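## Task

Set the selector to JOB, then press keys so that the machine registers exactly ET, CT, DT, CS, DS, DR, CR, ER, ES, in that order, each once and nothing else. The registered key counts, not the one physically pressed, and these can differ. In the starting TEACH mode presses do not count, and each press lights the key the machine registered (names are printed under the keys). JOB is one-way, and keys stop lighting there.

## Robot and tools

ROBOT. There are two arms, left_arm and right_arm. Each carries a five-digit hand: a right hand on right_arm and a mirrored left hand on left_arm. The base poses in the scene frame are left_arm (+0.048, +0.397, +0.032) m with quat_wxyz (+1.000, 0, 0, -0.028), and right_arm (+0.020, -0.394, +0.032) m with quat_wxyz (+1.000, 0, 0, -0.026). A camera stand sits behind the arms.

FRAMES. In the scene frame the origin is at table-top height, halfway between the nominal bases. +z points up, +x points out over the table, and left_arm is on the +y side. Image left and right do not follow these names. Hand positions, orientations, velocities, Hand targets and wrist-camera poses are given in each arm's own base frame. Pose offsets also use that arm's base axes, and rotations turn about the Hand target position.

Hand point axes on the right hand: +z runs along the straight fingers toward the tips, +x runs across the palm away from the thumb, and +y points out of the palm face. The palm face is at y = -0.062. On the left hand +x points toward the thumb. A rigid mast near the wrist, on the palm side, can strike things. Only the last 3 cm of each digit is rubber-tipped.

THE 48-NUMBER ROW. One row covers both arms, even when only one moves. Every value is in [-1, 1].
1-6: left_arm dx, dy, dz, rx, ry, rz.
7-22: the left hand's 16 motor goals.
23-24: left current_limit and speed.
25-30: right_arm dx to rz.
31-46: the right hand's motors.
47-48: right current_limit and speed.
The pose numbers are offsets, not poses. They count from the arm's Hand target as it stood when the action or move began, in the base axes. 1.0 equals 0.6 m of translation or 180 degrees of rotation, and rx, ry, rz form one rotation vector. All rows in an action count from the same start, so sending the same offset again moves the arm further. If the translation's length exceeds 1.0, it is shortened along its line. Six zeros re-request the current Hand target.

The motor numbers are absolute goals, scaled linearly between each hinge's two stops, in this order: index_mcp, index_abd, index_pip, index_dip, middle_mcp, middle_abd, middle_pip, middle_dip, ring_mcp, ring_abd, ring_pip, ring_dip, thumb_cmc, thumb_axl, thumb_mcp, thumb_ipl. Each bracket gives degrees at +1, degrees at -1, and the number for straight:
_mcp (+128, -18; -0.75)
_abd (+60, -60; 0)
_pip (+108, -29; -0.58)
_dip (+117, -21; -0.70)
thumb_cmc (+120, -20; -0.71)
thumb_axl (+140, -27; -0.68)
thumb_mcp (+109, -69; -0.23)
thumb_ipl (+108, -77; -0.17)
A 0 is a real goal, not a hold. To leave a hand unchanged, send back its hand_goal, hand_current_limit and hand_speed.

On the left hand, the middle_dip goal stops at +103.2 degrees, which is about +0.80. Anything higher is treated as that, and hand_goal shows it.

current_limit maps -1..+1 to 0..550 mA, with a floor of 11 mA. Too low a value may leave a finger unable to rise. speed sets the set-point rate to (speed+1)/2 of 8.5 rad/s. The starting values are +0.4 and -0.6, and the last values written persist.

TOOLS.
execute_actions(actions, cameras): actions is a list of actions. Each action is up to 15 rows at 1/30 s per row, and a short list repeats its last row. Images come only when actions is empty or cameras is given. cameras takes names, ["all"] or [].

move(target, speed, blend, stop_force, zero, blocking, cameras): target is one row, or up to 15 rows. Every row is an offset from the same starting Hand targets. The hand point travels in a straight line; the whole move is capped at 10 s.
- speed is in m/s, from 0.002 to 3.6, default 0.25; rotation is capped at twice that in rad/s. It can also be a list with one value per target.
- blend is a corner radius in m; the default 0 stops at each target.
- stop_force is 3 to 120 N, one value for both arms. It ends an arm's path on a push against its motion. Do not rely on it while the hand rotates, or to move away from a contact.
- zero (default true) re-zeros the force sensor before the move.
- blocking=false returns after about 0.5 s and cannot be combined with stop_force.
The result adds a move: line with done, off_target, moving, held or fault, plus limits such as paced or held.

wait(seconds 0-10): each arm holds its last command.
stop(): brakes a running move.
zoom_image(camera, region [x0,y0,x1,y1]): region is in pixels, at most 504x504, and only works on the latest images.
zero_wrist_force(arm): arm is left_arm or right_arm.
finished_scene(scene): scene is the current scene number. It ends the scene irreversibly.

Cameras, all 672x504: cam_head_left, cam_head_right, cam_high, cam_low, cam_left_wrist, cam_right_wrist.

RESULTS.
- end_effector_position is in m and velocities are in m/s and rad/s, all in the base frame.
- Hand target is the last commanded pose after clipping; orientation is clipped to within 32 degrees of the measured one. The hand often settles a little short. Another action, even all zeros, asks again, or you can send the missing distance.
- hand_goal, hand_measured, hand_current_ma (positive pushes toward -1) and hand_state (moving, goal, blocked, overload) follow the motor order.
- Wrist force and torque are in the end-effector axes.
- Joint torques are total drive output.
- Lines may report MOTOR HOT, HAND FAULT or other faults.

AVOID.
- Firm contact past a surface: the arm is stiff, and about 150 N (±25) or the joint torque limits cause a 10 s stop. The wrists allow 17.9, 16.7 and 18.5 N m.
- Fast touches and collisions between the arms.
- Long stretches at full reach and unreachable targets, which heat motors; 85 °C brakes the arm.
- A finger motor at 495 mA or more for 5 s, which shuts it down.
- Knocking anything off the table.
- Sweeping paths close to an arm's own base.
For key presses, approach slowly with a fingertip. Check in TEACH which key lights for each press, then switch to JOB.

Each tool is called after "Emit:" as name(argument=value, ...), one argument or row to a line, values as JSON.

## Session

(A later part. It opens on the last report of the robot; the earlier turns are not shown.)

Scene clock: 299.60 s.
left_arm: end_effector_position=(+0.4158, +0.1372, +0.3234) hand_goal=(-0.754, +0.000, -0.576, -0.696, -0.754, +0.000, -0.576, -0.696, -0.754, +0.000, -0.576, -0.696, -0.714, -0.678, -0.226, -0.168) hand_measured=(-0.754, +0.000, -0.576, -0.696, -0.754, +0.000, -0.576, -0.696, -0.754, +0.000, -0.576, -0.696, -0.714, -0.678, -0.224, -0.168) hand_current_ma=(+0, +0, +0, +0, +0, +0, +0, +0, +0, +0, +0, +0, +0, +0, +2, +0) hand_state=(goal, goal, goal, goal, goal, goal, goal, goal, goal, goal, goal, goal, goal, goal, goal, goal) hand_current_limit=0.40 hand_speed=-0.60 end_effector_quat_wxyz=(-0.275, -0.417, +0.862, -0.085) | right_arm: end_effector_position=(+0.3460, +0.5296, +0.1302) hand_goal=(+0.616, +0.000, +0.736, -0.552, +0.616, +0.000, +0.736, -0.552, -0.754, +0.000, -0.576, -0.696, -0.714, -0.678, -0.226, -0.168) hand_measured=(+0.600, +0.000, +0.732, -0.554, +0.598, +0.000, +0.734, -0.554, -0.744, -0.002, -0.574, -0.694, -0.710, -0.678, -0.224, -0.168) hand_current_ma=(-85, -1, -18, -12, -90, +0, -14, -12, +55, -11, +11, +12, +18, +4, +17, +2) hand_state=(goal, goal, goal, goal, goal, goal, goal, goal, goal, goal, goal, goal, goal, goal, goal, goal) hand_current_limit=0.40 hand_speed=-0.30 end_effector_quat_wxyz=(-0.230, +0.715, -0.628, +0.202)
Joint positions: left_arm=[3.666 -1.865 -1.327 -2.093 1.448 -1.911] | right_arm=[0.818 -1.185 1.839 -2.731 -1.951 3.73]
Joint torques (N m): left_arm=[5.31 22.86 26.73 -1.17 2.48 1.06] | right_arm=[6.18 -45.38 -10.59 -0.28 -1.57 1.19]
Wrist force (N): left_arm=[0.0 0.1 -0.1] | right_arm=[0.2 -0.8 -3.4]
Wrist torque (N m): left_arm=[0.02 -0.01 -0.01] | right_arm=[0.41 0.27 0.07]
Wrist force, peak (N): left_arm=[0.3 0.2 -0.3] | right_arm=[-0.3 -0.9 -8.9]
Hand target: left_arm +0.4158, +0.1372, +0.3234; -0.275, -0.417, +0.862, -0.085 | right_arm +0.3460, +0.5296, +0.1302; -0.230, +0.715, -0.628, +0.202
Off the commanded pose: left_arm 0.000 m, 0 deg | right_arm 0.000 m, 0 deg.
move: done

Emit:
move(
  target=[
    [0,0,0,0,0,0,-0.754,0,-0.576,-0.696,-0.754,0,-0.576,-0.696,-0.754,0,-0.576,-0.696,-0.714,-0.678,-0.226,-0.168,0.4,-0.6,-0.0142,-0.0018,0.0198,0,0,0,0.616,0,0.737,-0.551,0.616,0,0.737,-0.551,-0.754,0,-0.576,-0.696,-0.714,-0.678,-0.226,-0.168,0.4,-0.3],
    [0,0,0,0,0,0,-0.754,0,-0.576,-0.696,-0.754,0,-0.576,-0.696,-0.754,0,-0.576,-0.696,-0.714,-0.678,-0.226,-0.168,0.4,-0.6,-0.0603,-0.0693,-0.0155,0,0,0,0.616,0,0.737,-0.551,0.616,0,0.737,-0.551,-0.754,0,-0.576,-0.696,-0.714,-0.678,-0.226,-0.168,0.4,-0.3],
    [0,0,0,0,0,0,-0.754,0,-0.576,-0.696,-0.754,0,-0.576,-0.696,-0.754,0,-0.576,-0.696,-0.714,-0.678,-0.226,-0.168,0.4,-0.6,-0.0478,-0.0678,-0.0332,0,0,0,0.616,0,0.737,-0.551,0.616,0,0.737,-0.551,-0.754,0,-0.576,-0.696,-0.714,-0.678,-0.226,-0.168,0.4,-0.3],
  ],
  speed=[0.1,0.1,0.04],
  blend=[0.005,0.003,0],
  cameras=["cam_right_wrist","cam_high"],
)

Emit:
zoom_image(
  camera="cam_right_wrist",
  region=[140, 0, 360, 180],
)

Emit:
zoom_image(
  camera="cam_high",
  region=[270, 120, 470, 320],
)

Scene clock: 322.93 s.
left_arm: end_effector_position=(+0.4158, +0.1372, +0.3234) hand_goal=(-0.754, +0.000, -0.576, -0.696, -0.754, +0.000, -0.576, -0.696, -0.754, +0.000, -0.576, -0.696, -0.714, -0.678, -0.226, -0.168) hand_measured=(-0.754, +0.000, -0.576, -0.696, -0.754, +0.000, -0.576, -0.696, -0.754, +0.000, -0.576, -0.696, -0.714, -0.678, -0.224, -0.168) hand_current_ma=(+0, +0, +0, +0, +0, +0, +0, +0, +0, +0, +0, +0, +0, +0, +2, +0) hand_state=(goal, goal, goal, goal, goal, goal, goal, goal, goal, goal, goal, goal, goal, goal, goal, goal) hand_current_limit=0.40 hand_speed=-0.60 end_effector_quat_wxyz=(-0.275, -0.417, +0.862, -0.085) | right_arm: end_effector_position=(+0.3173, +0.4889, +0.1103) hand_goal=(+0.616, +0.000, +0.736, -0.552, +0.616, +0.000, +0.736, -0.552, -0.754, +0.000, -0.576, -0.696, -0.714, -0.678, -0.226, -0.168) hand_measured=(+0.600, +0.000, +0.732, -0.554, +0.598, +0.000, +0.734, -0.554, -0.744, -0.002, -0.574, -0.694, -0.710, -0.678, -0.224, -0.168) hand_current_ma=(-85, -1, -18, -12, -90, +0, -14, -12, +51, -8, +10, +10, +18, +4, +17, +2) hand_state=(goal, goal, goal, goal, goal, goal, goal, goal, goal, goal, goal, goal, goal, goal, goal, goal) hand_current_limit=0.40 hand_speed=-0.30 end_effector_quat_wxyz=(-0.230, +0.715, -0.628, +0.202)
Joint positions: left_arm=[3.666 -1.865 -1.327 -2.093 1.448 -1.911] | right_arm=[0.805 -1.249 2.002 -2.835 -1.944 3.717]
Joint torques (N m): left_arm=[4.91 24.46 25.48 -0.79 2.48 0.99] | right_arm=[-7.19 -24.64 -25.75 -4.94 1.33 -1.59]
Wrist force (N): left_arm=[0.0 0.1 0.0] | right_arm=[-0.3 -0.6 -2.7]
Wrist torque (N m): left_arm=[0.01 -0.01 -0.01] | right_arm=[0.28 0.28 0.02]
Wrist force, peak (N): left_arm=[0.4 0.4 -0.2] | right_arm=[0.1 -0.9 -3.7]
Hand target: left_arm +0.4158, +0.1372, +0.3234; -0.275, -0.417, +0.862, -0.085 | right_arm +0.3173, +0.4889, +0.1103; -0.230, +0.715, -0.628, +0.202
Off the commanded pose: left_arm 0.000 m, 0 deg | right_arm 0.000 m, 0 deg.
move: done
Images, in order (width x height): cam_high 672x504, cam_right_wrist 672x504.

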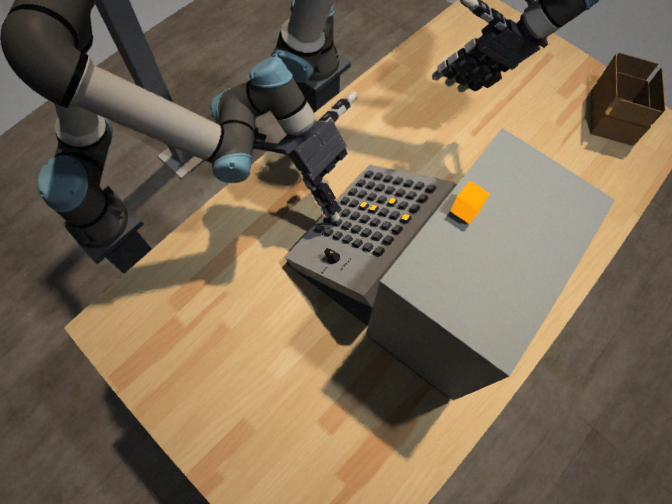

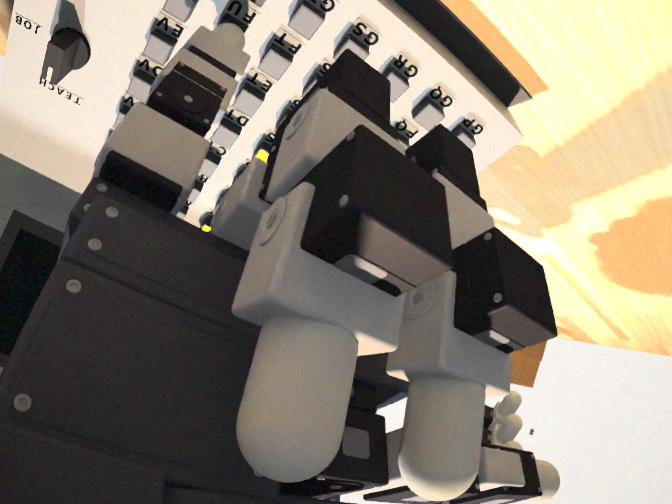

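Scaled by 2.291 from the camera's 672x504 image, which has a finer 960x720 frame.

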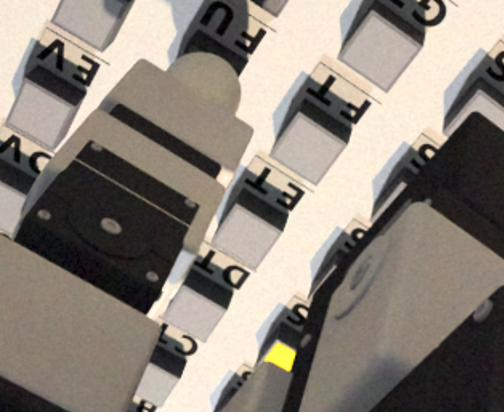

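Scaled by 2.520.

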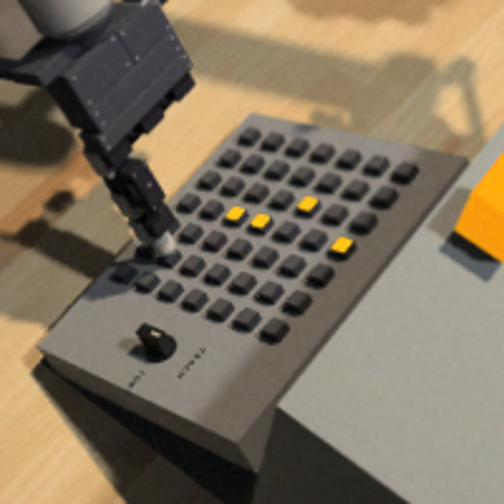

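Emit:
move(
  target=[0,0,0,0,0,0,-0.754,0,-0.576,-0.696,-0.754,0,-0.576,-0.696,-0.754,0,-0.576,-0.696,-0.714,-0.678,-0.226,-0.168,0.4,-0.6,0.000964,0.000127,-0.001354,0,0,0,0.616,0,0.737,-0.551,0.616,0,0.737,-0.551,-0.754,0,-0.576,-0.696,-0.714,-0.678,-0.226,-0.168,0.4,-0.3],
  cameras=["cam_right_wrist"],
)

Emit:
move(
  target=[0,0,0,0,0,0,-0.754,0,-0.576,-0.696,-0.754,0,-0.576,-0.696,-0.754,0,-0.576,-0.696,-0.714,-0.678,-0.226,-0.168,0.4,-0.6,0.000964,0.000127,-0.001354,0,0,0,0.616,0,0.737,-0.551,0.616,0,0.737,-0.551,-0.754,0,-0.576,-0.696,-0.714,-0.678,-0.226,-0.168,0.4,-0.3],
  cameras=["cam_right_wrist"],
)

Scene clock: 329.30 s.
left_arm: end_effector_position=(+0.4158, +0.1372, +0.3234) hand_goal=(-0.754, +0.000, -0.576, -0.696, -0.754, +0.000, -0.576, -0.696, -0.754, +0.000, -0.576, -0.696, -0.714, -0.678, -0.226, -0.168) hand_measured=(-0.754, +0.000, -0.576, -0.696, -0.754, +0.000, -0.576, -0.696, -0.754, +0.000, -0.576, -0.696, -0.714, -0.678, -0.224, -0.168) hand_current_ma=(+0, +0, +0, +0, +0, +0, +0, +0, +0, +0, +0, +0, +0, +0, +2, +0) hand_state=(goal, goal, goal, goal, goal, goal, goal, goal, goal, goal, goal, goal, goal, goal, goal, goal) hand_current_limit=0.40 hand_speed=-0.60 end_effector_quat_wxyz=(-0.275, -0.417, +0.862, -0.085) | right_arm: end_effector_position=(+0.3179, +0.4890, +0.1095) hand_goal=(+0.616, +0.000, +0.736, -0.552, +0.616, +0.000, +0.736, -0.552, -0.754, +0.000, -0.576, -0.696, -0.714, -0.678, -0.226, -0.168) hand_measured=(+0.600, +0.000, +0.732, -0.554, +0.598, +0.000, +0.734, -0.554, -0.744, -0.002, -0.574, -0.694, -0.710, -0.678, -0.224, -0.168) hand_current_ma=(-85, -1, -18, -12, -90, +0, -14, -12, +53, -8, +10, +10, +18, +4, +17, +2) hand_state=(goal, goal, goal, goal, goal, goal, goal, goal, goal, goal, goal, goal, goal, goal, goal, goal) hand_current_limit=0.40 hand_speed=-0.30 end_effector_quat_wxyz=(-0.230, +0.715, -0.628, +0.202)
Joint positions: left_arm=[3.666 -1.865 -1.327 -2.093 1.448 -1.911] | right_arm=[0.804 -1.247 2.002 -2.837 -1.944 3.717]
Joint torques (N m): left_arm=[5.77 23.74 26.75 -1.12 2.39 0.73] | right_arm=[-7.82 -24.3 -25.56 -4.95 1.27 -1.67]
Wrist force (N): left_arm=[0.1 0.0 -0.2] | right_arm=[-0.1 -0.6 -2.8]
Wrist torque (N m): left_arm=[0.01 -0.03 0.00] | right_arm=[0.28 0.28 0.03]
Wrist force, peak (N): left_arm=[0.2 0.4 -0.2] | right_arm=[0.0 -0.7 -3.2]
Hand target: left_arm +0.4158, +0.1372, +0.3234; -0.275, -0.417, +0.862, -0.085 | right_arm +0.3179, +0.4890, +0.1095; -0.230, +0.715, -0.628, +0.202
Off the commanded pose: left_arm 0.000 m, 0 deg | right_arm 0.000 m, 0 deg.
move: done
Images, in order (width x height): cam_right_wrist 672x504.

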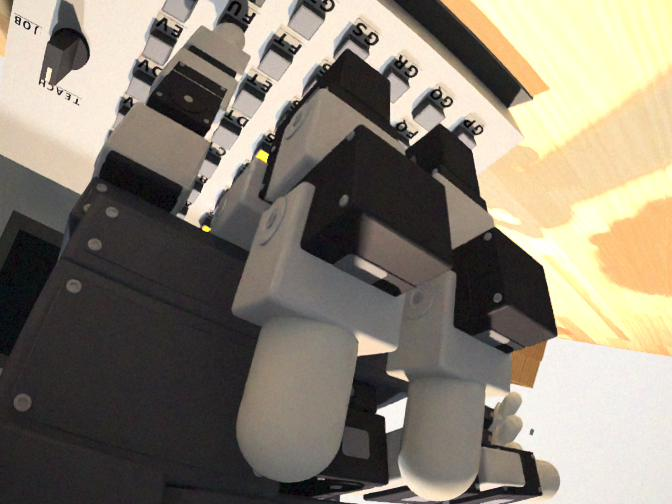

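Scene clock: 330.00 s.
left_arm: end_effector_position=(+0.4158, +0.1372, +0.3234) hand_goal=(-0.754, +0.000, -0.576, -0.696, -0.754, +0.000, -0.576, -0.696, -0.754, +0.000, -0.576, -0.696, -0.714, -0.678, -0.226, -0.168) hand_measured=(-0.754, +0.000, -0.576, -0.696, -0.754, +0.000, -0.576, -0.696, -0.754, +0.000, -0.576, -0.696, -0.714, -0.678, -0.224, -0.168) hand_current_ma=(+0, +0, +0, +0, +0, +0, +0, +0, +0, +0, +0, +0, +0, +0, +2, +0) hand_state=(goal, goal, goal, goal, goal, goal, goal, goal, goal, goal, goal, goal, goal, goal, goal, goal) hand_current_limit=0.40 hand_speed=-0.60 end_effector_quat_wxyz=(-0.275, -0.417, +0.862, -0.085) | right_arm: end_effector_position=(+0.3185, +0.4890, +0.1087) hand_goal=(+0.616, +0.000, +0.736, -0.552, +0.616, +0.000, +0.736, -0.552, -0.754, +0.000, -0.576, -0.696, -0.714, -0.678, -0.226, -0.168) hand_measured=(+0.600, +0.000, +0.732, -0.554, +0.598, +0.000, +0.734, -0.554, -0.744, -0.002, -0.574, -0.694, -0.710, -0.678, -0.224, -0.168) hand_current_ma=(-85, -1, -18, -12, -90, +0, -14, -12, +56, -6, +13, +10, +18, +4, +17, +2) hand_state=(goal, goal, goal, goal, goal, goal, goal, goal, goal, goal, goal, goal, goal, goal, goal, goal) hand_current_limit=0.40 hand_speed=-0.30 end_effector_quat_wxyz=(-0.230, +0.715, -0.628, +0.202)
Joint positions: left_arm=[3.666 -1.865 -1.327 -2.093 1.448 -1.911] | right_arm=[0.803 -1.245 2.002 -2.839 -1.943 3.716]
Joint torques (N m): left_arm=[5.23 23.71 27.61 -0.99 2.47 1.1] | right_arm=[-9.1 -21.2 -25.19 -4.4 1.38 -1.52]
Wrist force (N): left_arm=[0.0 0.0 -0.1] | right_arm=[-0.1 -1.0 -8.9]
Wrist torque (N m): left_arm=[0.01 -0.01 -0.01] | right_arm=[0.73 0.68 0.02]
Wrist force, peak (N): left_arm=[0.0 0.3 -0.3] | right_arm=[-0.1 -1.0 -8.9]
Hand target: left_arm +0.4158, +0.1372, +0.3234; -0.275, -0.417, +0.862, -0.085 | right_arm +0.3185, +0.4890, +0.1087; -0.230, +0.715, -0.628, +0.202
Off the commanded pose: left_arm 0.000 m, 0 deg | right_arm 0.000 m, 0 deg.
move: done
Images, in order (width x height): cam_right_wrist 672x504.

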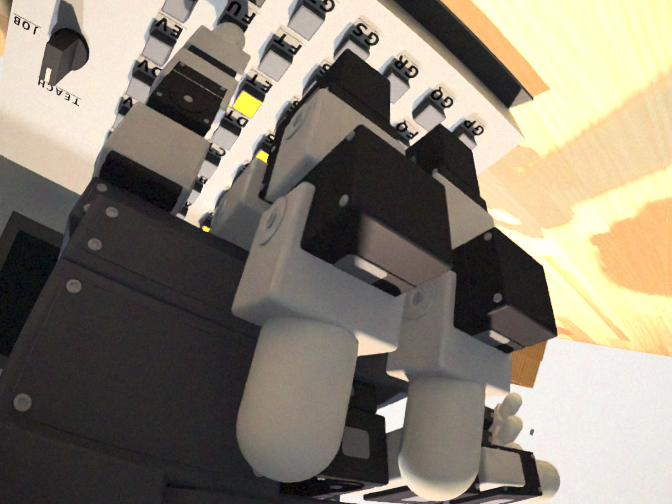

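Emit:
move(
  target=[
    [0,0,0,0,0,0,-0.754,0,-0.576,-0.696,-0.754,0,-0.576,-0.696,-0.754,0,-0.576,-0.696,-0.714,-0.678,-0.226,-0.168,0.4,-0.6,-0.0115,-0.0015,0.0162,0,0,0,0.616,0,0.737,-0.551,0.616,0,0.737,-0.551,-0.754,0,-0.576,-0.696,-0.714,-0.678,-0.226,-0.168,0.4,-0.3],
    [0,0,0,0,0,0,-0.754,0,-0.576,-0.696,-0.754,0,-0.576,-0.696,-0.754,0,-0.576,-0.696,-0.714,-0.678,-0.226,-0.168,0.4,-0.6,0.0908,0.0122,0.0827,0,0,0,0.616,0,0.737,-0.551,0.616,0,0.737,-0.551,-0.754,0,-0.576,-0.696,-0.714,-0.678,-0.226,-0.168,0.4,-0.3],
  ],
  speed=0.1,
  blend=0.004,
)

Emit:
move(
  target=[0,0,0,0,0,0,-0.754,0,-0.576,-0.696,-0.754,0,-0.576,-0.696,-0.754,0,-0.576,-0.696,-0.714,-0.678,-0.226,-0.168,0.4,-0.6,0.0140,0.0018,-0.0196,0,0,0,0.616,0,0.737,-0.551,0.616,0,0.737,-0.551,-0.754,0,-0.576,-0.696,-0.714,-0.678,-0.226,-0.168,0.4,-0.3],
  speed=0.02,
  stop_force=7,
  cameras=["cam_right_wrist","cam_high"],
)

Emit:
zoom_image(
  camera="cam_right_wrist",
  region=[140, 0, 360, 180],
)

Emit:
zoom_image(
  camera="cam_high",
  region=[270, 120, 470, 320],
)

Scene clock: 360.80 s.
left_arm: end_effector_position=(+0.4158, +0.1372, +0.3234) hand_goal=(-0.754, +0.000, -0.576, -0.696, -0.754, +0.000, -0.576, -0.696, -0.754, +0.000, -0.576, -0.696, -0.714, -0.678, -0.226, -0.168) hand_measured=(-0.754, +0.000, -0.576, -0.696, -0.754, +0.000, -0.576, -0.696, -0.754, +0.000, -0.576, -0.696, -0.714, -0.678, -0.224, -0.168) hand_current_ma=(+0, +0, +0, +0, +0, +0, +0, +0, +0, +0, +0, +0, +0, +0, +2, +0) hand_state=(goal, goal, goal, goal, goal, goal, goal, goal, goal, goal, goal, goal, goal, goal, goal, goal) hand_current_limit=0.40 hand_speed=-0.60 end_effector_quat_wxyz=(-0.275, -0.417, +0.862, -0.085) | right_arm: end_effector_position=(+0.3729, +0.4963, +0.1582) hand_goal=(+0.616, +0.000, +0.736, -0.552, +0.616, +0.000, +0.736, -0.552, -0.754, +0.000, -0.576, -0.696, -0.714, -0.678, -0.226, -0.168) hand_measured=(+0.600, +0.000, +0.732, -0.554, +0.598, +0.000, +0.734, -0.554, -0.744, +0.000, -0.574, -0.694, -0.710, -0.678, -0.224, -0.168) hand_current_ma=(-85, -1, -18, -12, -90, +0, -14, -12, +57, -4, +13, +10, +18, +4, +17, +2) hand_state=(goal, goal, goal, goal, goal, goal, goal, goal, goal, goal, goal, goal, goal, goal, goal, goal) hand_current_limit=0.40 hand_speed=-0.30 end_effector_quat_wxyz=(-0.230, +0.715, -0.628, +0.202)
Joint positions: left_arm=[3.666 -1.865 -1.327 -2.093 1.448 -1.911] | right_arm=[0.741 -1.249 1.85 -2.704 -1.912 3.658]
Joint torques (N m): left_arm=[4.14 23.71 26.83 -1.06 2.54 1.05] | right_arm=[-7.08 -26.63 -28.35 -0.34 1.31 -1.56]
Wrist force (N): left_arm=[0.0 0.3 -0.4] | right_arm=[-0.1 -0.7 -0.2]
Wrist torque (N m): left_arm=[0.07 -0.02 -0.01] | right_arm=[0.11 0.06 0.04]
Wrist force, peak (N): left_arm=[0.4 0.3 -0.2] | right_arm=[-0.1 -0.9 -9.5]
Hand target: left_arm +0.4158, +0.1372, +0.3234; -0.275, -0.417, +0.862, -0.085 | right_arm +0.3730, +0.4964, +0.1583; -0.230, +0.715, -0.628, +0.202
Off the commanded pose: left_arm 0.000 m, 0 deg | right_arm 0.000 m, 0 deg.
move: done

Scene clock: 362.53 s.
left_arm: end_effector_position=(+0.4158, +0.1372, +0.3234) hand_goal=(-0.754, +0.000, -0.576, -0.696, -0.754, +0.000, -0.576, -0.696, -0.754, +0.000, -0.576, -0.696, -0.714, -0.678, -0.226, -0.168) hand_measured=(-0.754, +0.000, -0.576, -0.696, -0.754, +0.000, -0.576, -0.696, -0.754, +0.000, -0.576, -0.696, -0.714, -0.678, -0.224, -0.168) hand_current_ma=(+0, +0, +0, +0, +0, +0, +0, +0, +0, +0, +0, +0, +0, +0, +2, +0) hand_state=(goal, goal, goal, goal, goal, goal, goal, goal, goal, goal, goal, goal, goal, goal, goal, goal) hand_current_limit=0.40 hand_speed=-0.60 end_effector_quat_wxyz=(-0.275, -0.417, +0.862, -0.085) | right_arm: end_effector_position=(+0.3799, +0.4972, +0.1485) hand_goal=(+0.616, +0.000, +0.736, -0.552, +0.616, +0.000, +0.736, -0.552, -0.754, +0.000, -0.576, -0.696, -0.714, -0.678, -0.226, -0.168) hand_measured=(+0.600, +0.000, +0.732, -0.554, +0.598, +0.000, +0.734, -0.554, -0.742, +0.000, -0.572, -0.694, -0.710, -0.678, -0.224, -0.168) hand_current_ma=(-85, -1, -18, -12, -90, +0, -14, -12, +67, -4, +16, +12, +18, +4, +17, +2) hand_state=(goal, goal, goal, goal, goal, goal, goal, goal, goal, goal, goal, goal, goal, goal, goal, goal) hand_current_limit=0.40 hand_speed=-0.30 end_effector_quat_wxyz=(-0.230, +0.715, -0.628, +0.202)
Joint positions: left_arm=[3.666 -1.865 -1.327 -2.093 1.448 -1.911] | right_arm=[0.733 -1.225 1.847 -2.727 -1.908 3.652]
Joint torques (N m): left_arm=[5.03 24.03 26.8 -1.06 2.56 1.02] | right_arm=[5.82 -42.49 -9.65 -0.15 -1.28 1.22]
Wrist force (N): left_arm=[0.2 0.2 -0.2] | right_arm=[-0.2 -0.9 -5.6]
Wrist torque (N m): left_arm=[0.05 -0.04 0.00] | right_arm=[0.54 0.42 0.01]
Wrist force, peak (N): left_arm=[0.5 0.2 -0.1] | right_arm=[0.0 -1.0 -17.0]
Hand target: left_arm +0.4158, +0.1372, +0.3234; -0.275, -0.417, +0.862, -0.085 | right_arm +0.3799, +0.4972, +0.1485; -0.230, +0.715, -0.628, +0.202 (not the last commanded pose)
Off the commanded pose: left_arm 0.000 m, 0 deg | right_arm 0.002 m, 0 deg.
move: contact (right_arm)
Images, in order (width x height): cam_high 672x504, cam_right_wrist 672x504.

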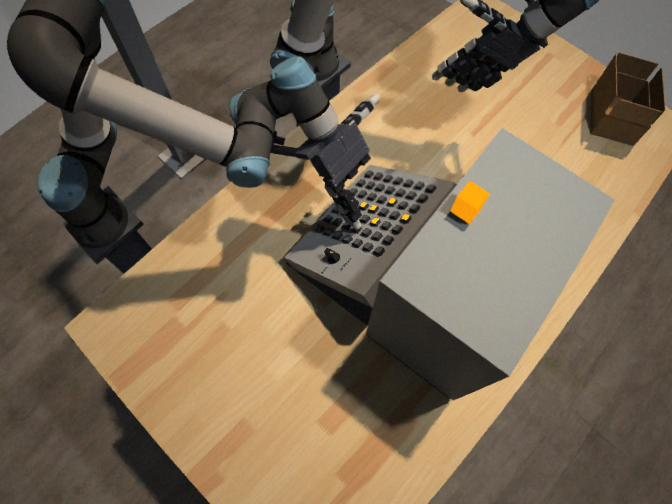

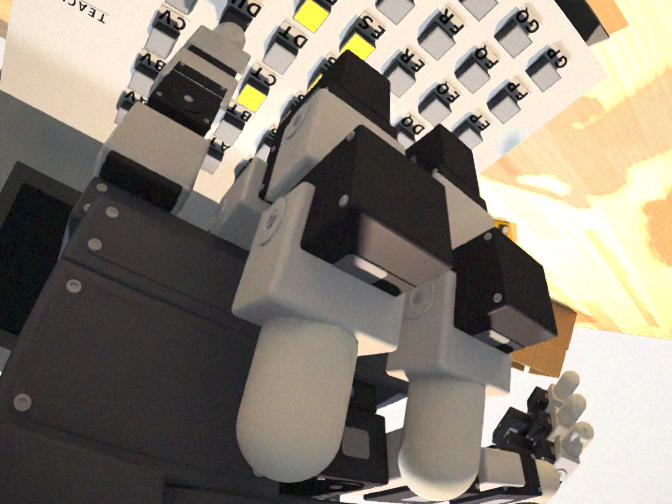

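Scaled by 2.291 from the camera's 672x504 image, which has a finer 960x720 frame.

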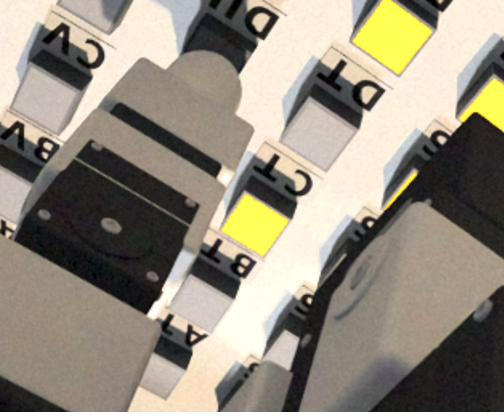

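Scaled by 2.520.

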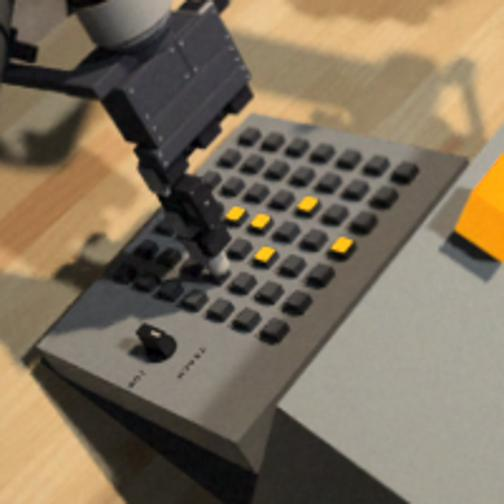

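Emit:
move(
  target=[
    [0,0,0,0,0,0,-0.754,0,-0.576,-0.696,-0.754,0,-0.576,-0.696,-0.754,0,-0.576,-0.696,-0.714,-0.678,-0.226,-0.168,0.4,-0.6,-0.0115,-0.0015,0.0162,0,0,0,0.616,0,0.737,-0.551,0.616,0,0.737,-0.551,-0.754,0,-0.576,-0.696,-0.714,-0.678,-0.226,-0.168,0.4,-0.3],
    [0,0,0,0,0,0,-0.754,0,-0.576,-0.696,-0.754,0,-0.576,-0.696,-0.754,0,-0.576,-0.696,-0.714,-0.678,-0.226,-0.168,0.4,-0.6,-0.0617,-0.0082,-0.0158,0,0,0,0.616,0,0.737,-0.551,0.616,0,0.737,-0.551,-0.754,0,-0.576,-0.696,-0.714,-0.678,-0.226,-0.168,0.4,-0.3],
    [0,0,0,0,0,0,-0.754,0,-0.576,-0.696,-0.754,0,-0.576,-0.696,-0.754,0,-0.576,-0.696,-0.714,-0.678,-0.226,-0.168,0.4,-0.6,-0.0498,-0.0067,-0.0325,0,0,0,0.616,0,0.737,-0.551,0.616,0,0.737,-0.551,-0.754,0,-0.576,-0.696,-0.714,-0.678,-0.226,-0.168,0.4,-0.3],
    [0,0,0,0,0,0,-0.754,0,-0.576,-0.696,-0.754,0,-0.576,-0.696,-0.754,0,-0.576,-0.696,-0.714,-0.678,-0.226,-0.168,0.4,-0.6,-0.0617,-0.0082,-0.0158,0,0,0,0.616,0,0.737,-0.551,0.616,0,0.737,-0.551,-0.754,0,-0.576,-0.696,-0.714,-0.678,-0.226,-0.168,0.4,-0.3],
    [0,0,0,0,0,0,-0.754,0,-0.576,-0.696,-0.754,0,-0.576,-0.696,-0.754,0,-0.576,-0.696,-0.714,-0.678,-0.226,-0.168,0.4,-0.6,-0.0195,0.0580,0.0163,0,0,0,0.616,0,0.737,-0.551,0.616,0,0.737,-0.551,-0.754,0,-0.576,-0.696,-0.714,-0.678,-0.226,-0.168,0.4,-0.3],
    [0,0,0,0,0,0,-0.754,0,-0.576,-0.696,-0.754,0,-0.576,-0.696,-0.754,0,-0.576,-0.696,-0.714,-0.678,-0.226,-0.168,0.4,-0.6,-0.0077,0.0595,-0.0003,0,0,0,0.616,0,0.737,-0.551,0.616,0,0.737,-0.551,-0.754,0,-0.576,-0.696,-0.714,-0.678,-0.226,-0.168,0.4,-0.3],
    [0,0,0,0,0,0,-0.754,0,-0.576,-0.696,-0.754,0,-0.576,-0.696,-0.754,0,-0.576,-0.696,-0.714,-0.678,-0.226,-0.168,0.4,-0.6,-0.0195,0.0580,0.0163,0,0,0,0.616,0,0.737,-0.551,0.616,0,0.737,-0.551,-0.754,0,-0.576,-0.696,-0.714,-0.678,-0.226,-0.168,0.4,-0.3],
    [0,0,0,0,0,0,-0.754,0,-0.576,-0.696,-0.754,0,-0.576,-0.696,-0.754,0,-0.576,-0.696,-0.714,-0.678,-0.226,-0.168,0.4,-0.6,-0.0777,0.1107,-0.0158,0,0,0,0.616,0,0.737,-0.551,0.616,0,0.737,-0.551,-0.754,0,-0.576,-0.696,-0.714,-0.678,-0.226,-0.168,0.4,-0.3],
    [0,0,0,0,0,0,-0.754,0,-0.576,-0.696,-0.754,0,-0.576,-0.696,-0.754,0,-0.576,-0.696,-0.714,-0.678,-0.226,-0.168,0.4,-0.6,-0.0658,0.1122,-0.0325,0,0,0,0.616,0,0.737,-0.551,0.616,0,0.737,-0.551,-0.754,0,-0.576,-0.696,-0.714,-0.678,-0.226,-0.168,0.4,-0.3],
    [0,0,0,0,0,0,-0.754,0,-0.576,-0.696,-0.754,0,-0.576,-0.696,-0.754,0,-0.576,-0.696,-0.714,-0.678,-0.226,-0.168,0.4,-0.6,-0.0777,0.1107,-0.0158,0,0,0,0.616,0,0.737,-0.551,0.616,0,0.737,-0.551,-0.754,0,-0.576,-0.696,-0.714,-0.678,-0.226,-0.168,0.4,-0.3],
    [0,0,0,0,0,0,-0.754,0,-0.576,-0.696,-0.754,0,-0.576,-0.696,-0.754,0,-0.576,-0.696,-0.714,-0.678,-0.226,-0.168,0.4,-0.6,-0.1278,0.1040,-0.0480,0,0,0,0.616,0,0.737,-0.551,0.616,0,0.737,-0.551,-0.754,0,-0.576,-0.696,-0.714,-0.678,-0.226,-0.168,0.4,-0.3],
    [0,0,0,0,0,0,-0.754,0,-0.576,-0.696,-0.754,0,-0.576,-0.696,-0.754,0,-0.576,-0.696,-0.714,-0.678,-0.226,-0.168,0.4,-0.6,-0.1160,0.1055,-0.0647,0,0,0,0.616,0,0.737,-0.551,0.616,0,0.737,-0.551,-0.754,0,-0.576,-0.696,-0.714,-0.678,-0.226,-0.168,0.4,-0.3],
  ],
  speed=[0.1,0.12,0.05,0.1,0.12,0.05,0.1,0.12,0.05,0.1,0.12,0.05],
  blend=[0.003,0.003,0,0.003,0.003,0,0.003,0.003,0,0.003,0.003,0],
  cameras=["cam_right_wrist","cam_high"],
)

Emit:
zoom_image(
  camera="cam_right_wrist",
  region=[140, 0, 360, 180],
)

Emit:
zoom_image(
  camera="cam_high",
  region=[270, 120, 470, 320],
)

Scene clock: 404.03 s.
left_arm: end_effector_position=(+0.4158, +0.1372, +0.3234) hand_goal=(-0.754, +0.000, -0.576, -0.696, -0.754, +0.000, -0.576, -0.696, -0.754, +0.000, -0.576, -0.696, -0.714, -0.678, -0.226, -0.168) hand_measured=(-0.754, +0.000, -0.576, -0.696, -0.754, +0.000, -0.576, -0.696, -0.754, +0.000, -0.576, -0.696, -0.714, -0.678, -0.224, -0.168) hand_current_ma=(+0, +0, +0, +0, +0, +0, +0, +0, +0, +0, +0, +0, +0, +0, +2, +0) hand_state=(goal, goal, goal, goal, goal, goal, goal, goal, goal, goal, goal, goal, goal, goal, goal, goal) hand_current_limit=0.40 hand_speed=-0.60 end_effector_quat_wxyz=(-0.275, -0.417, +0.862, -0.085) | right_arm: end_effector_position=(+0.3103, +0.5605, +0.1097) hand_goal=(+0.616, +0.000, +0.736, -0.552, +0.616, +0.000, +0.736, -0.552, -0.754, +0.000, -0.576, -0.696, -0.714, -0.678, -0.226, -0.168) hand_measured=(+0.600, +0.000, +0.732, -0.554, +0.598, +0.000, +0.734, -0.554, -0.742, +0.002, -0.574, -0.694, -0.710, -0.678, -0.224, -0.168) hand_current_ma=(-85, -1, -18, -12, -90, +0, -14, -12, +62, +11, +12, +11, +19, +4, +17, +2) hand_state=(goal, goal, goal, goal, goal, goal, goal, goal, goal, goal, goal, goal, goal, goal, goal, goal) hand_current_limit=0.40 hand_speed=-0.30 end_effector_quat_wxyz=(-0.230, +0.715, -0.628, +0.202)
Joint positions: left_arm=[3.666 -1.865 -1.327 -2.093 1.448 -1.911] | right_arm=[0.902 -1.14 1.826 -2.732 -1.99 3.81]
Joint torques (N m): left_arm=[4.94 23.07 26.65 -0.97 2.38 0.82] | right_arm=[-8.4 -27.95 -25.2 -4.71 1.39 -1.27]
Wrist force (N): left_arm=[0.2 0.2 -0.1] | right_arm=[0.0 -0.6 -5.9]
Wrist torque (N m): left_arm=[0.03 -0.03 0.00] | right_arm=[0.58 0.54 -0.07]
Wrist force, peak (N): left_arm=[0.3 0.4 -0.3] | right_arm=[-0.2 -1.2 -6.0]
Hand target: left_arm +0.4158, +0.1372, +0.3234; -0.275, -0.417, +0.862, -0.085 | right_arm +0.3103, +0.5605, +0.1097; -0.230, +0.715, -0.628, +0.202
Off the commanded pose: left_arm 0.000 m, 0 deg | right_arm 0.000 m, 0 deg.
move: done
Images, in order (width x height): cam_high 672x504, cam_right_wrist 672x504.

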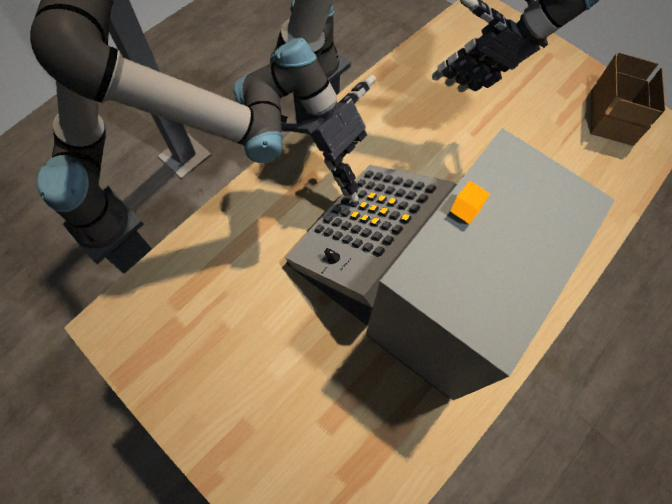

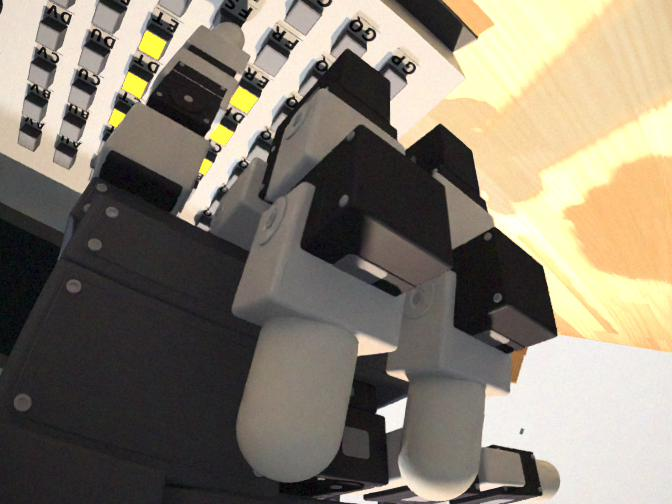

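Scaled by 2.291 from the camera's 672x504 image, which has a finer 960x720 frame.

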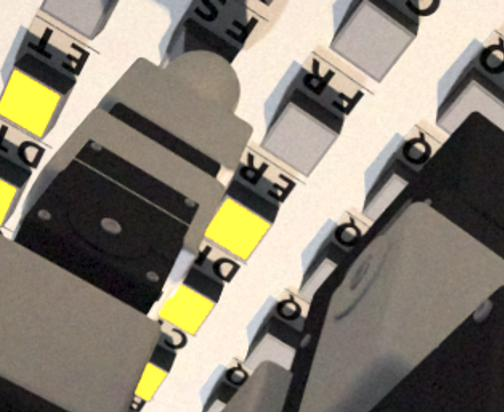

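Scaled by 2.520.

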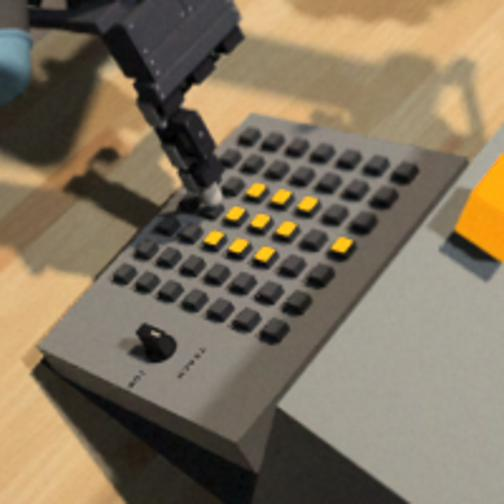

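Emit:
move(
  target=[
    [0,0,0,0,0,0,-0.754,0,-0.576,-0.696,-0.754,0,-0.576,-0.696,-0.754,0,-0.576,-0.696,-0.714,-0.678,-0.226,-0.168,0.4,-0.6,-0.04,-0.005,0.055,0,0,0,0.616,0,0.737,-0.551,0.616,0,0.737,-0.551,-0.754,0,-0.576,-0.696,-0.714,-0.678,-0.226,-0.168,0.4,-0.3],
    [0,0,0,0,0,0,-0.754,0,-0.576,-0.696,-0.754,0,-0.576,-0.696,-0.754,0,-0.576,-0.696,-0.714,-0.678,-0.226,-0.168,0.4,-0.6,0.02,-0.22,0.12,0,0,0,0.616,0,0.737,-0.551,0.616,0,0.737,-0.551,-0.754,0,-0.576,-0.696,-0.714,-0.678,-0.226,-0.168,0.4,-0.3],
  ],
  speed=0.15,
  blend=0.01,
  cameras=["cam_right_wrist","cam_high","cam_head_left"],
)

Emit:
zoom_image(
  camera="cam_right_wrist",
  region=[0, 0, 250, 190],
)

Emit:
zoom_image(
  camera="cam_high",
  region=[290, 220, 390, 300],
)

Emit:
zoom_image(
  camera="cam_head_left",
  region=[360, 230, 430, 310],
)

Scene clock: 422.87 s.
left_arm: end_effector_position=(+0.4158, +0.1372, +0.3234) hand_goal=(-0.754, +0.000, -0.576, -0.696, -0.754, +0.000, -0.576, -0.696, -0.754, +0.000, -0.576, -0.696, -0.714, -0.678, -0.226, -0.168) hand_measured=(-0.754, +0.000, -0.576, -0.696, -0.754, +0.000, -0.576, -0.696, -0.754, +0.000, -0.576, -0.696, -0.714, -0.678, -0.224, -0.168) hand_current_ma=(+0, +0, +0, +0, +0, +0, +0, +0, +0, +0, +0, +0, +0, +0, +2, +0) hand_state=(goal, goal, goal, goal, goal, goal, goal, goal, goal, goal, goal, goal, goal, goal, goal, goal) hand_current_limit=0.40 hand_speed=-0.60 end_effector_quat_wxyz=(-0.275, -0.417, +0.862, -0.085) | right_arm: end_effector_position=(+0.3223, +0.4286, +0.1817) hand_goal=(+0.616, +0.000, +0.736, -0.552, +0.616, +0.000, +0.736, -0.552, -0.754, +0.000, -0.576, -0.696, -0.714, -0.678, -0.226, -0.168) hand_measured=(+0.600, +0.000, +0.732, -0.554, +0.598, +0.000, +0.734, -0.554, -0.742, +0.002, -0.574, -0.694, -0.710, -0.678, -0.224, -0.168) hand_current_ma=(-85, -1, -18, -12, -90, +0, -14, -12, +61, +10, +12, +11, +19, +4, +17, +2) hand_state=(goal, goal, goal, goal, goal, goal, goal, goal, goal, goal, goal, goal, goal, goal, goal, goal) hand_current_limit=0.40 hand_speed=-0.30 end_effector_quat_wxyz=(-0.230, +0.715, -0.628, +0.202)
Joint positions: left_arm=[3.666 -1.865 -1.327 -2.093 1.448 -1.911] | right_arm=[0.706 -1.463 2.055 -2.705 -1.895 3.627]
Joint torques (N m): left_arm=[5.06 23.97 25.77 -0.94 2.57 0.72] | right_arm=[-6.82 -36.67 -11.62 -4.82 1.31 -1.63]
Wrist force (N): left_arm=[0.0 0.1 -0.1] | right_arm=[-0.3 -0.7 0.0]
Wrist torque (N m): left_arm=[0.01 -0.01 -0.01] | right_arm=[0.07 0.10 -0.02]
Wrist force, peak (N): left_arm=[0.1 0.5 -0.2] | right_arm=[0.0 -0.7 -7.4]
Hand target: left_arm +0.4158, +0.1372, +0.3234; -0.275, -0.417, +0.862, -0.085 | right_arm +0.3223, +0.4285, +0.1817; -0.230, +0.715, -0.628, +0.202
Off the commanded pose: left_arm 0.000 m, 0 deg | right_arm 0.000 m, 0 deg.
move: done
Images, in order (width x height): cam_head_left 672x504, cam_high 672x504, cam_right_wrist 672x504.

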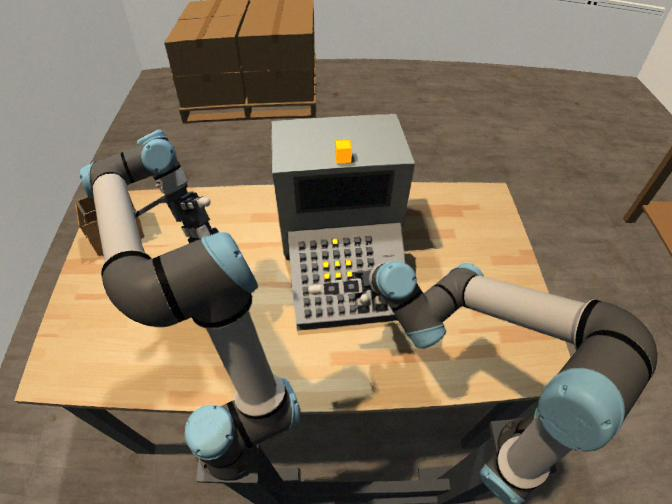

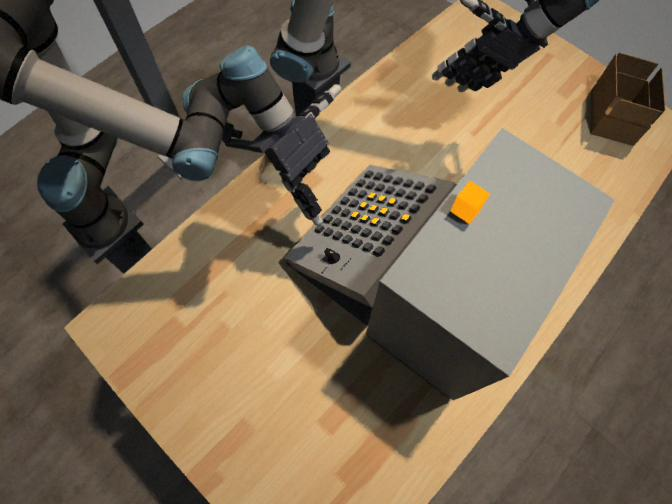

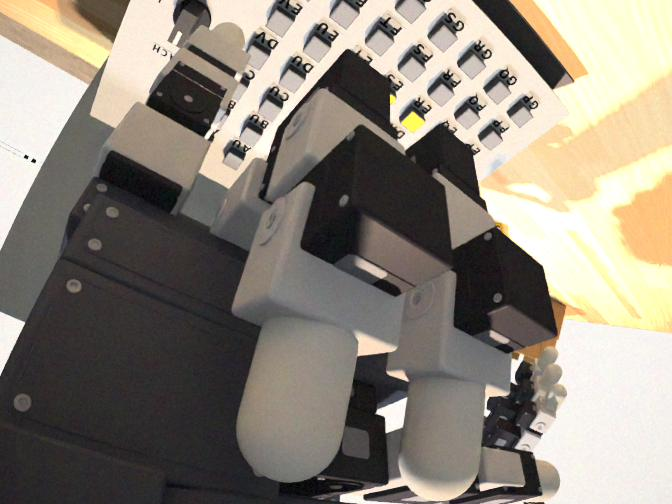

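Scaled by 2.016 from the camera's 672x504 image, which has a finer 960x720 frame.

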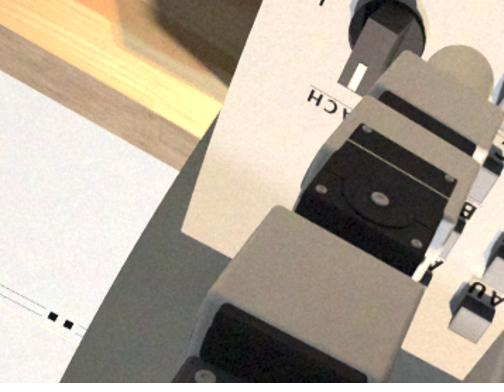

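Scaled by 5.040.

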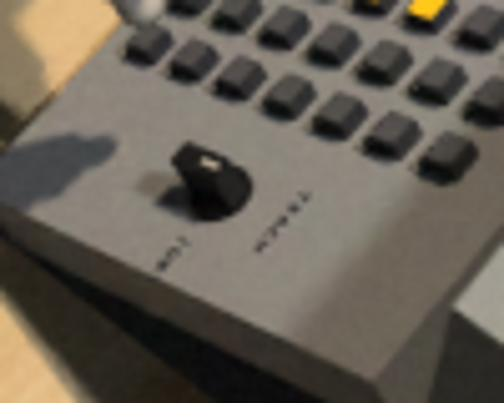

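Scaled by 6.300.

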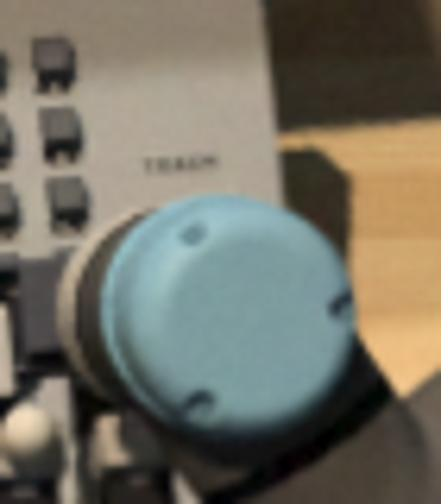

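Emit:
move(
  target=[0,0,0,0,0,0,-0.754,0,-0.576,-0.696,-0.754,0,-0.576,-0.696,-0.754,0,-0.576,-0.696,-0.714,-0.678,-0.226,-0.168,0.4,-0.6,0.0,-0.10,0.0,0,0,0,0.616,0,0.737,-0.551,0.616,0,0.737,-0.551,-0.754,0,-0.576,-0.696,-0.714,-0.678,-0.226,-0.168,0.4,-0.3],
  speed=0.15,
  cameras=["cam_right_wrist","cam_high"],
)

Emit:
zoom_image(
  camera="cam_right_wrist",
  region=[130, 0, 330, 150],
)

Scene clock: 432.17 s.
left_arm: end_effector_position=(+0.4158, +0.1372, +0.3234) hand_goal=(-0.754, +0.000, -0.576, -0.696, -0.754, +0.000, -0.576, -0.696, -0.754, +0.000, -0.576, -0.696, -0.714, -0.678, -0.226, -0.168) hand_measured=(-0.754, +0.000, -0.576, -0.696, -0.754, +0.000, -0.576, -0.696, -0.754, +0.000, -0.576, -0.696, -0.714, -0.678, -0.224, -0.168) hand_current_ma=(+0, +0, +0, +0, +0, +0, +0, +0, +0, +0, +0, +0, +0, +0, +2, +0) hand_state=(goal, goal, goal, goal, goal, goal, goal, goal, goal, goal, goal, goal, goal, goal, goal, goal) hand_current_limit=0.40 hand_speed=-0.60 end_effector_quat_wxyz=(-0.275, -0.417, +0.862, -0.085) | right_arm: end_effector_position=(+0.3223, +0.3686, +0.1817) hand_goal=(+0.616, +0.000, +0.736, -0.552, +0.616, +0.000, +0.736, -0.552, -0.754, +0.000, -0.576, -0.696, -0.714, -0.678, -0.226, -0.168) hand_measured=(+0.600, +0.000, +0.732, -0.554, +0.598, +0.000, +0.734, -0.554, -0.742, +0.002, -0.574, -0.694, -0.710, -0.678, -0.224, -0.168) hand_current_ma=(-85, -1, -18, -12, -90, +0, -14, -12, +61, +10, +12, +11, +19, +4, +17, +2) hand_state=(goal, goal, goal, goal, goal, goal, goal, goal, goal, goal, goal, goal, goal, goal, goal, goal) hand_current_limit=0.40 hand_speed=-0.30 end_effector_quat_wxyz=(-0.230, +0.715, -0.628, +0.202)
Joint positions: left_arm=[3.666 -1.865 -1.327 -2.093 1.448 -1.911] | right_arm=[0.595 -1.572 2.179 -2.748 -1.836 3.529]
Joint torques (N m): left_arm=[4.75 24.46 26.04 -1.19 2.43 0.84] | right_arm=[-7.55 -29.41 -11.89 -5.1 1.24 -1.59]
Wrist force (N): left_arm=[0.0 0.0 -0.1] | right_arm=[-0.2 -0.6 0.0]
Wrist torque (N m): left_arm=[0.01 0.00 -0.01] | right_arm=[0.08 0.11 0.04]
Wrist force, peak (N): left_arm=[0.3 0.5 -0.2] | right_arm=[-1.1 -0.9 -0.1]
Hand target: left_arm +0.4158, +0.1372, +0.3234; -0.275, -0.417, +0.862, -0.085 | right_arm +0.3223, +0.3685, +0.1817; -0.230, +0.715, -0.628, +0.202
Off the commanded pose: left_arm 0.000 m, 0 deg | right_arm 0.000 m, 0 deg.
move: done
Images, in order (width x height): cam_high 672x504, cam_right_wrist 672x504.

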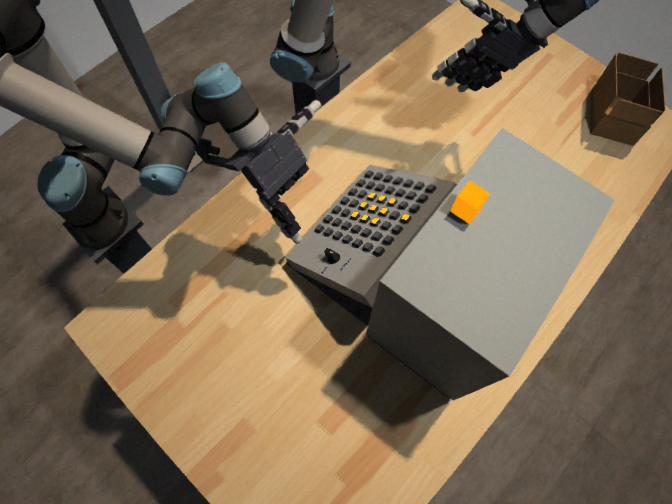

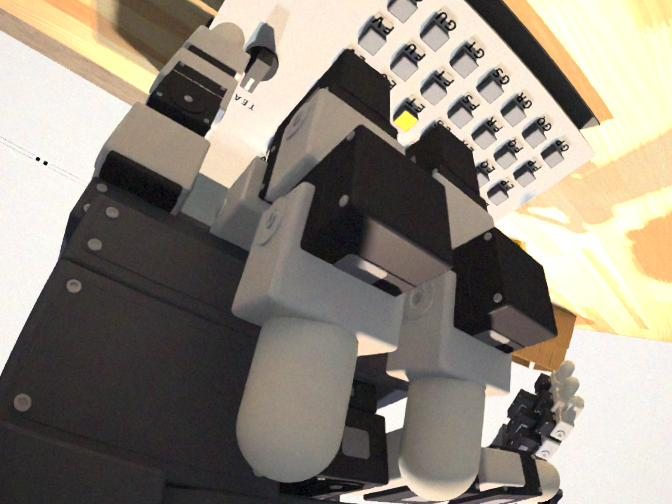

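Scaled by 2.520 from the camera's 672x504 image, which has a finer 960x720 frame.

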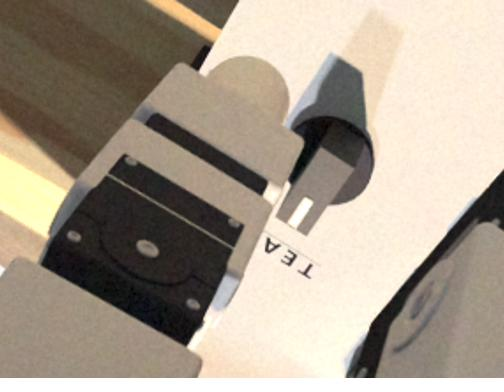

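Emit:
wait(
  seconds=0.1,
  cameras=["cam_high","cam_head_left","cam_head_right","cam_right_wrist"],
)

Emit:
zoom_image(
  camera="cam_head_left",
  region=[340, 220, 430, 330],
)

Emit:
zoom_image(
  camera="cam_high",
  region=[290, 180, 390, 300],
)

Emit:
zoom_image(
  camera="cam_right_wrist",
  region=[220, 0, 320, 100],
)

Scene clock: 482.27 s.
left_arm: end_effector_position=(+0.4158, +0.1372, +0.3234) hand_goal=(-0.754, +0.000, -0.576, -0.696, -0.754, +0.000, -0.576, -0.696, -0.754, +0.000, -0.576, -0.696, -0.714, -0.678, -0.226, -0.168) hand_measured=(-0.754, +0.000, -0.576, -0.696, -0.754, +0.000, -0.576, -0.696, -0.754, +0.000, -0.576, -0.696, -0.714, -0.678, -0.224, -0.168) hand_current_ma=(+0, +0, +0, +0, +0, +0, +0, +0, +0, +0, +0, +0, +0, +0, +2, +0) hand_state=(goal, goal, goal, goal, goal, goal, goal, goal, goal, goal, goal, goal, goal, goal, goal, goal) hand_current_limit=0.40 hand_speed=-0.60 end_effector_quat_wxyz=(-0.275, -0.417, +0.862, -0.085) | right_arm: end_effector_position=(+0.3223, +0.3685, +0.1817) hand_goal=(+0.616, +0.000, +0.736, -0.552, +0.616, +0.000, +0.736, -0.552, -0.754, +0.000, -0.576, -0.696, -0.714, -0.678, -0.226, -0.168) hand_measured=(+0.600, +0.000, +0.732, -0.554, +0.598, +0.000, +0.734, -0.554, -0.742, +0.002, -0.574, -0.694, -0.710, -0.678, -0.224, -0.168) hand_current_ma=(-85, -1, -18, -12, -90, +0, -14, -12, +61, +10, +12, +11, +19, +4, +17, +2) hand_state=(goal, goal, goal, goal, goal, goal, goal, goal, goal, goal, goal, goal, goal, goal, goal, goal) hand_current_limit=0.40 hand_speed=-0.30 end_effector_quat_wxyz=(-0.230, +0.715, -0.628, +0.202)
Joint positions: left_arm=[3.666 -1.865 -1.327 -2.093 1.448 -1.911] | right_arm=[0.595 -1.573 2.179 -2.749 -1.836 3.529]
Joint torques (N m): left_arm=[4.48 24.12 26.35 -0.98 2.61 0.83] | right_arm=[-7.25 -30.03 -11.31 -4.89 -1.79 -1.48]
Wrist force (N): left_arm=[0.3 0.2 -0.1] | right_arm=[-0.2 -0.6 0.1]
Wrist torque (N m): left_arm=[0.03 -0.04 0.01] | right_arm=[0.07 0.11 0.04]
Wrist force, peak (N): left_arm=[0.0 0.5 -0.2] | right_arm=[-0.5 -1.0 -0.1]
Hand target: left_arm +0.4158, +0.1372, +0.3234; -0.275, -0.417, +0.862, -0.085 | right_arm +0.3223, +0.3685, +0.1817; -0.230, +0.715, -0.628, +0.202
Off the commanded pose: left_arm 0.000 m, 0 deg | right_arm 0.000 m, 0 deg.
wait: 0.10 s; at rest from the start
Images, in order (width x height): cam_head_left 672x504, cam_head_right 672x504, cam_high 672x504, cam_right_wrist 672x504.

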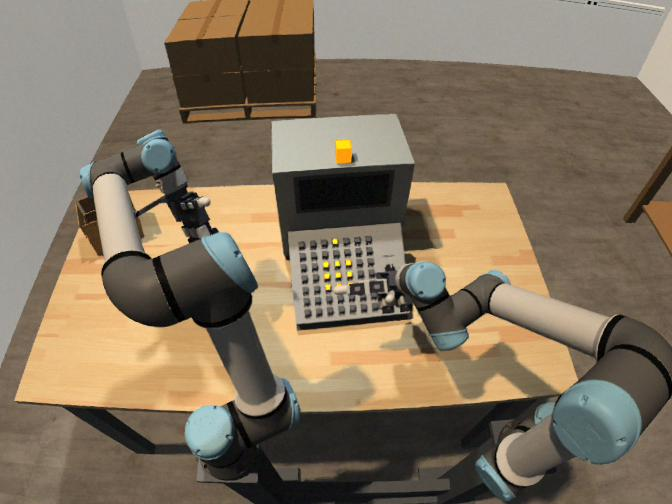

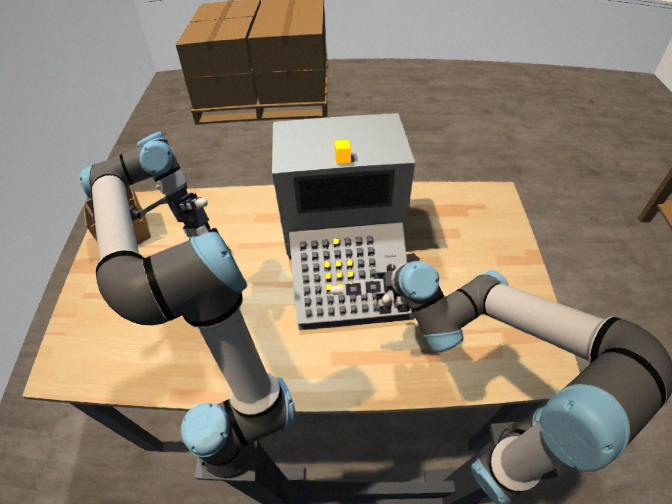

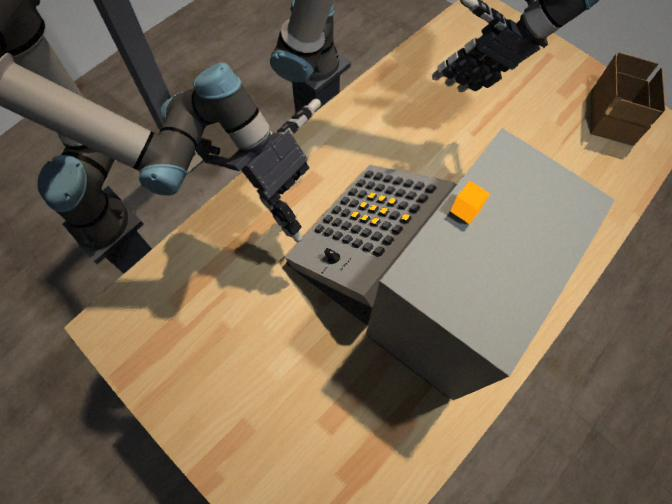

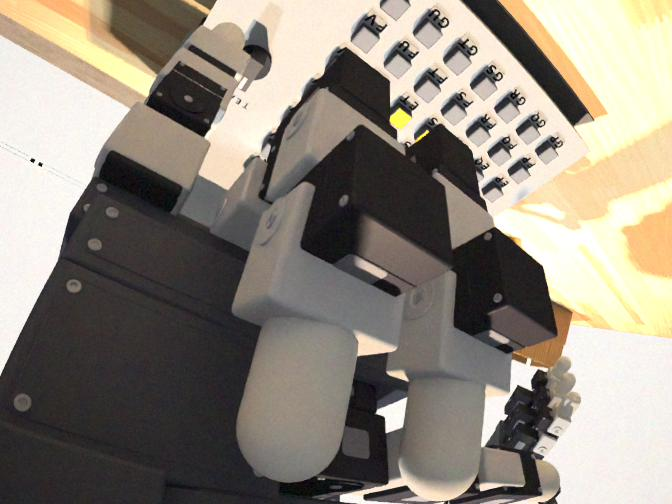

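Scaled by 4.582.

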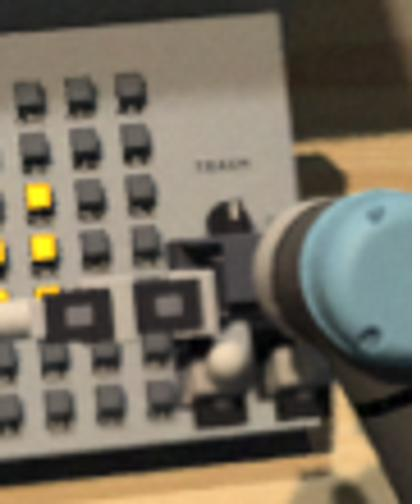

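Scaled by 4.200.

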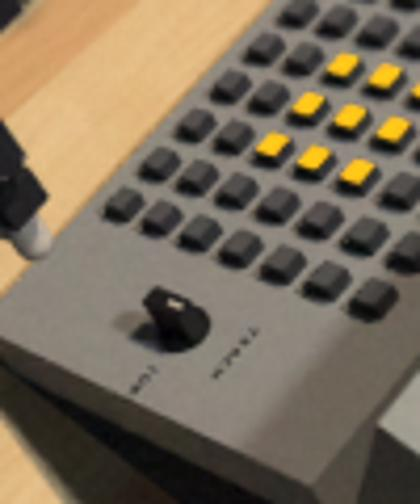

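Scaled by 5.040 from the camera's 672x504 image, which has a finer 960x720 frame.

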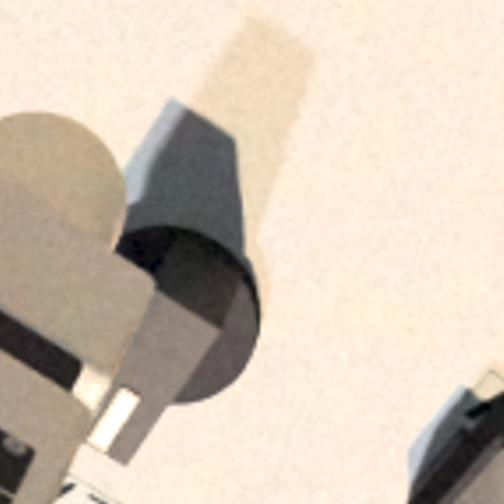

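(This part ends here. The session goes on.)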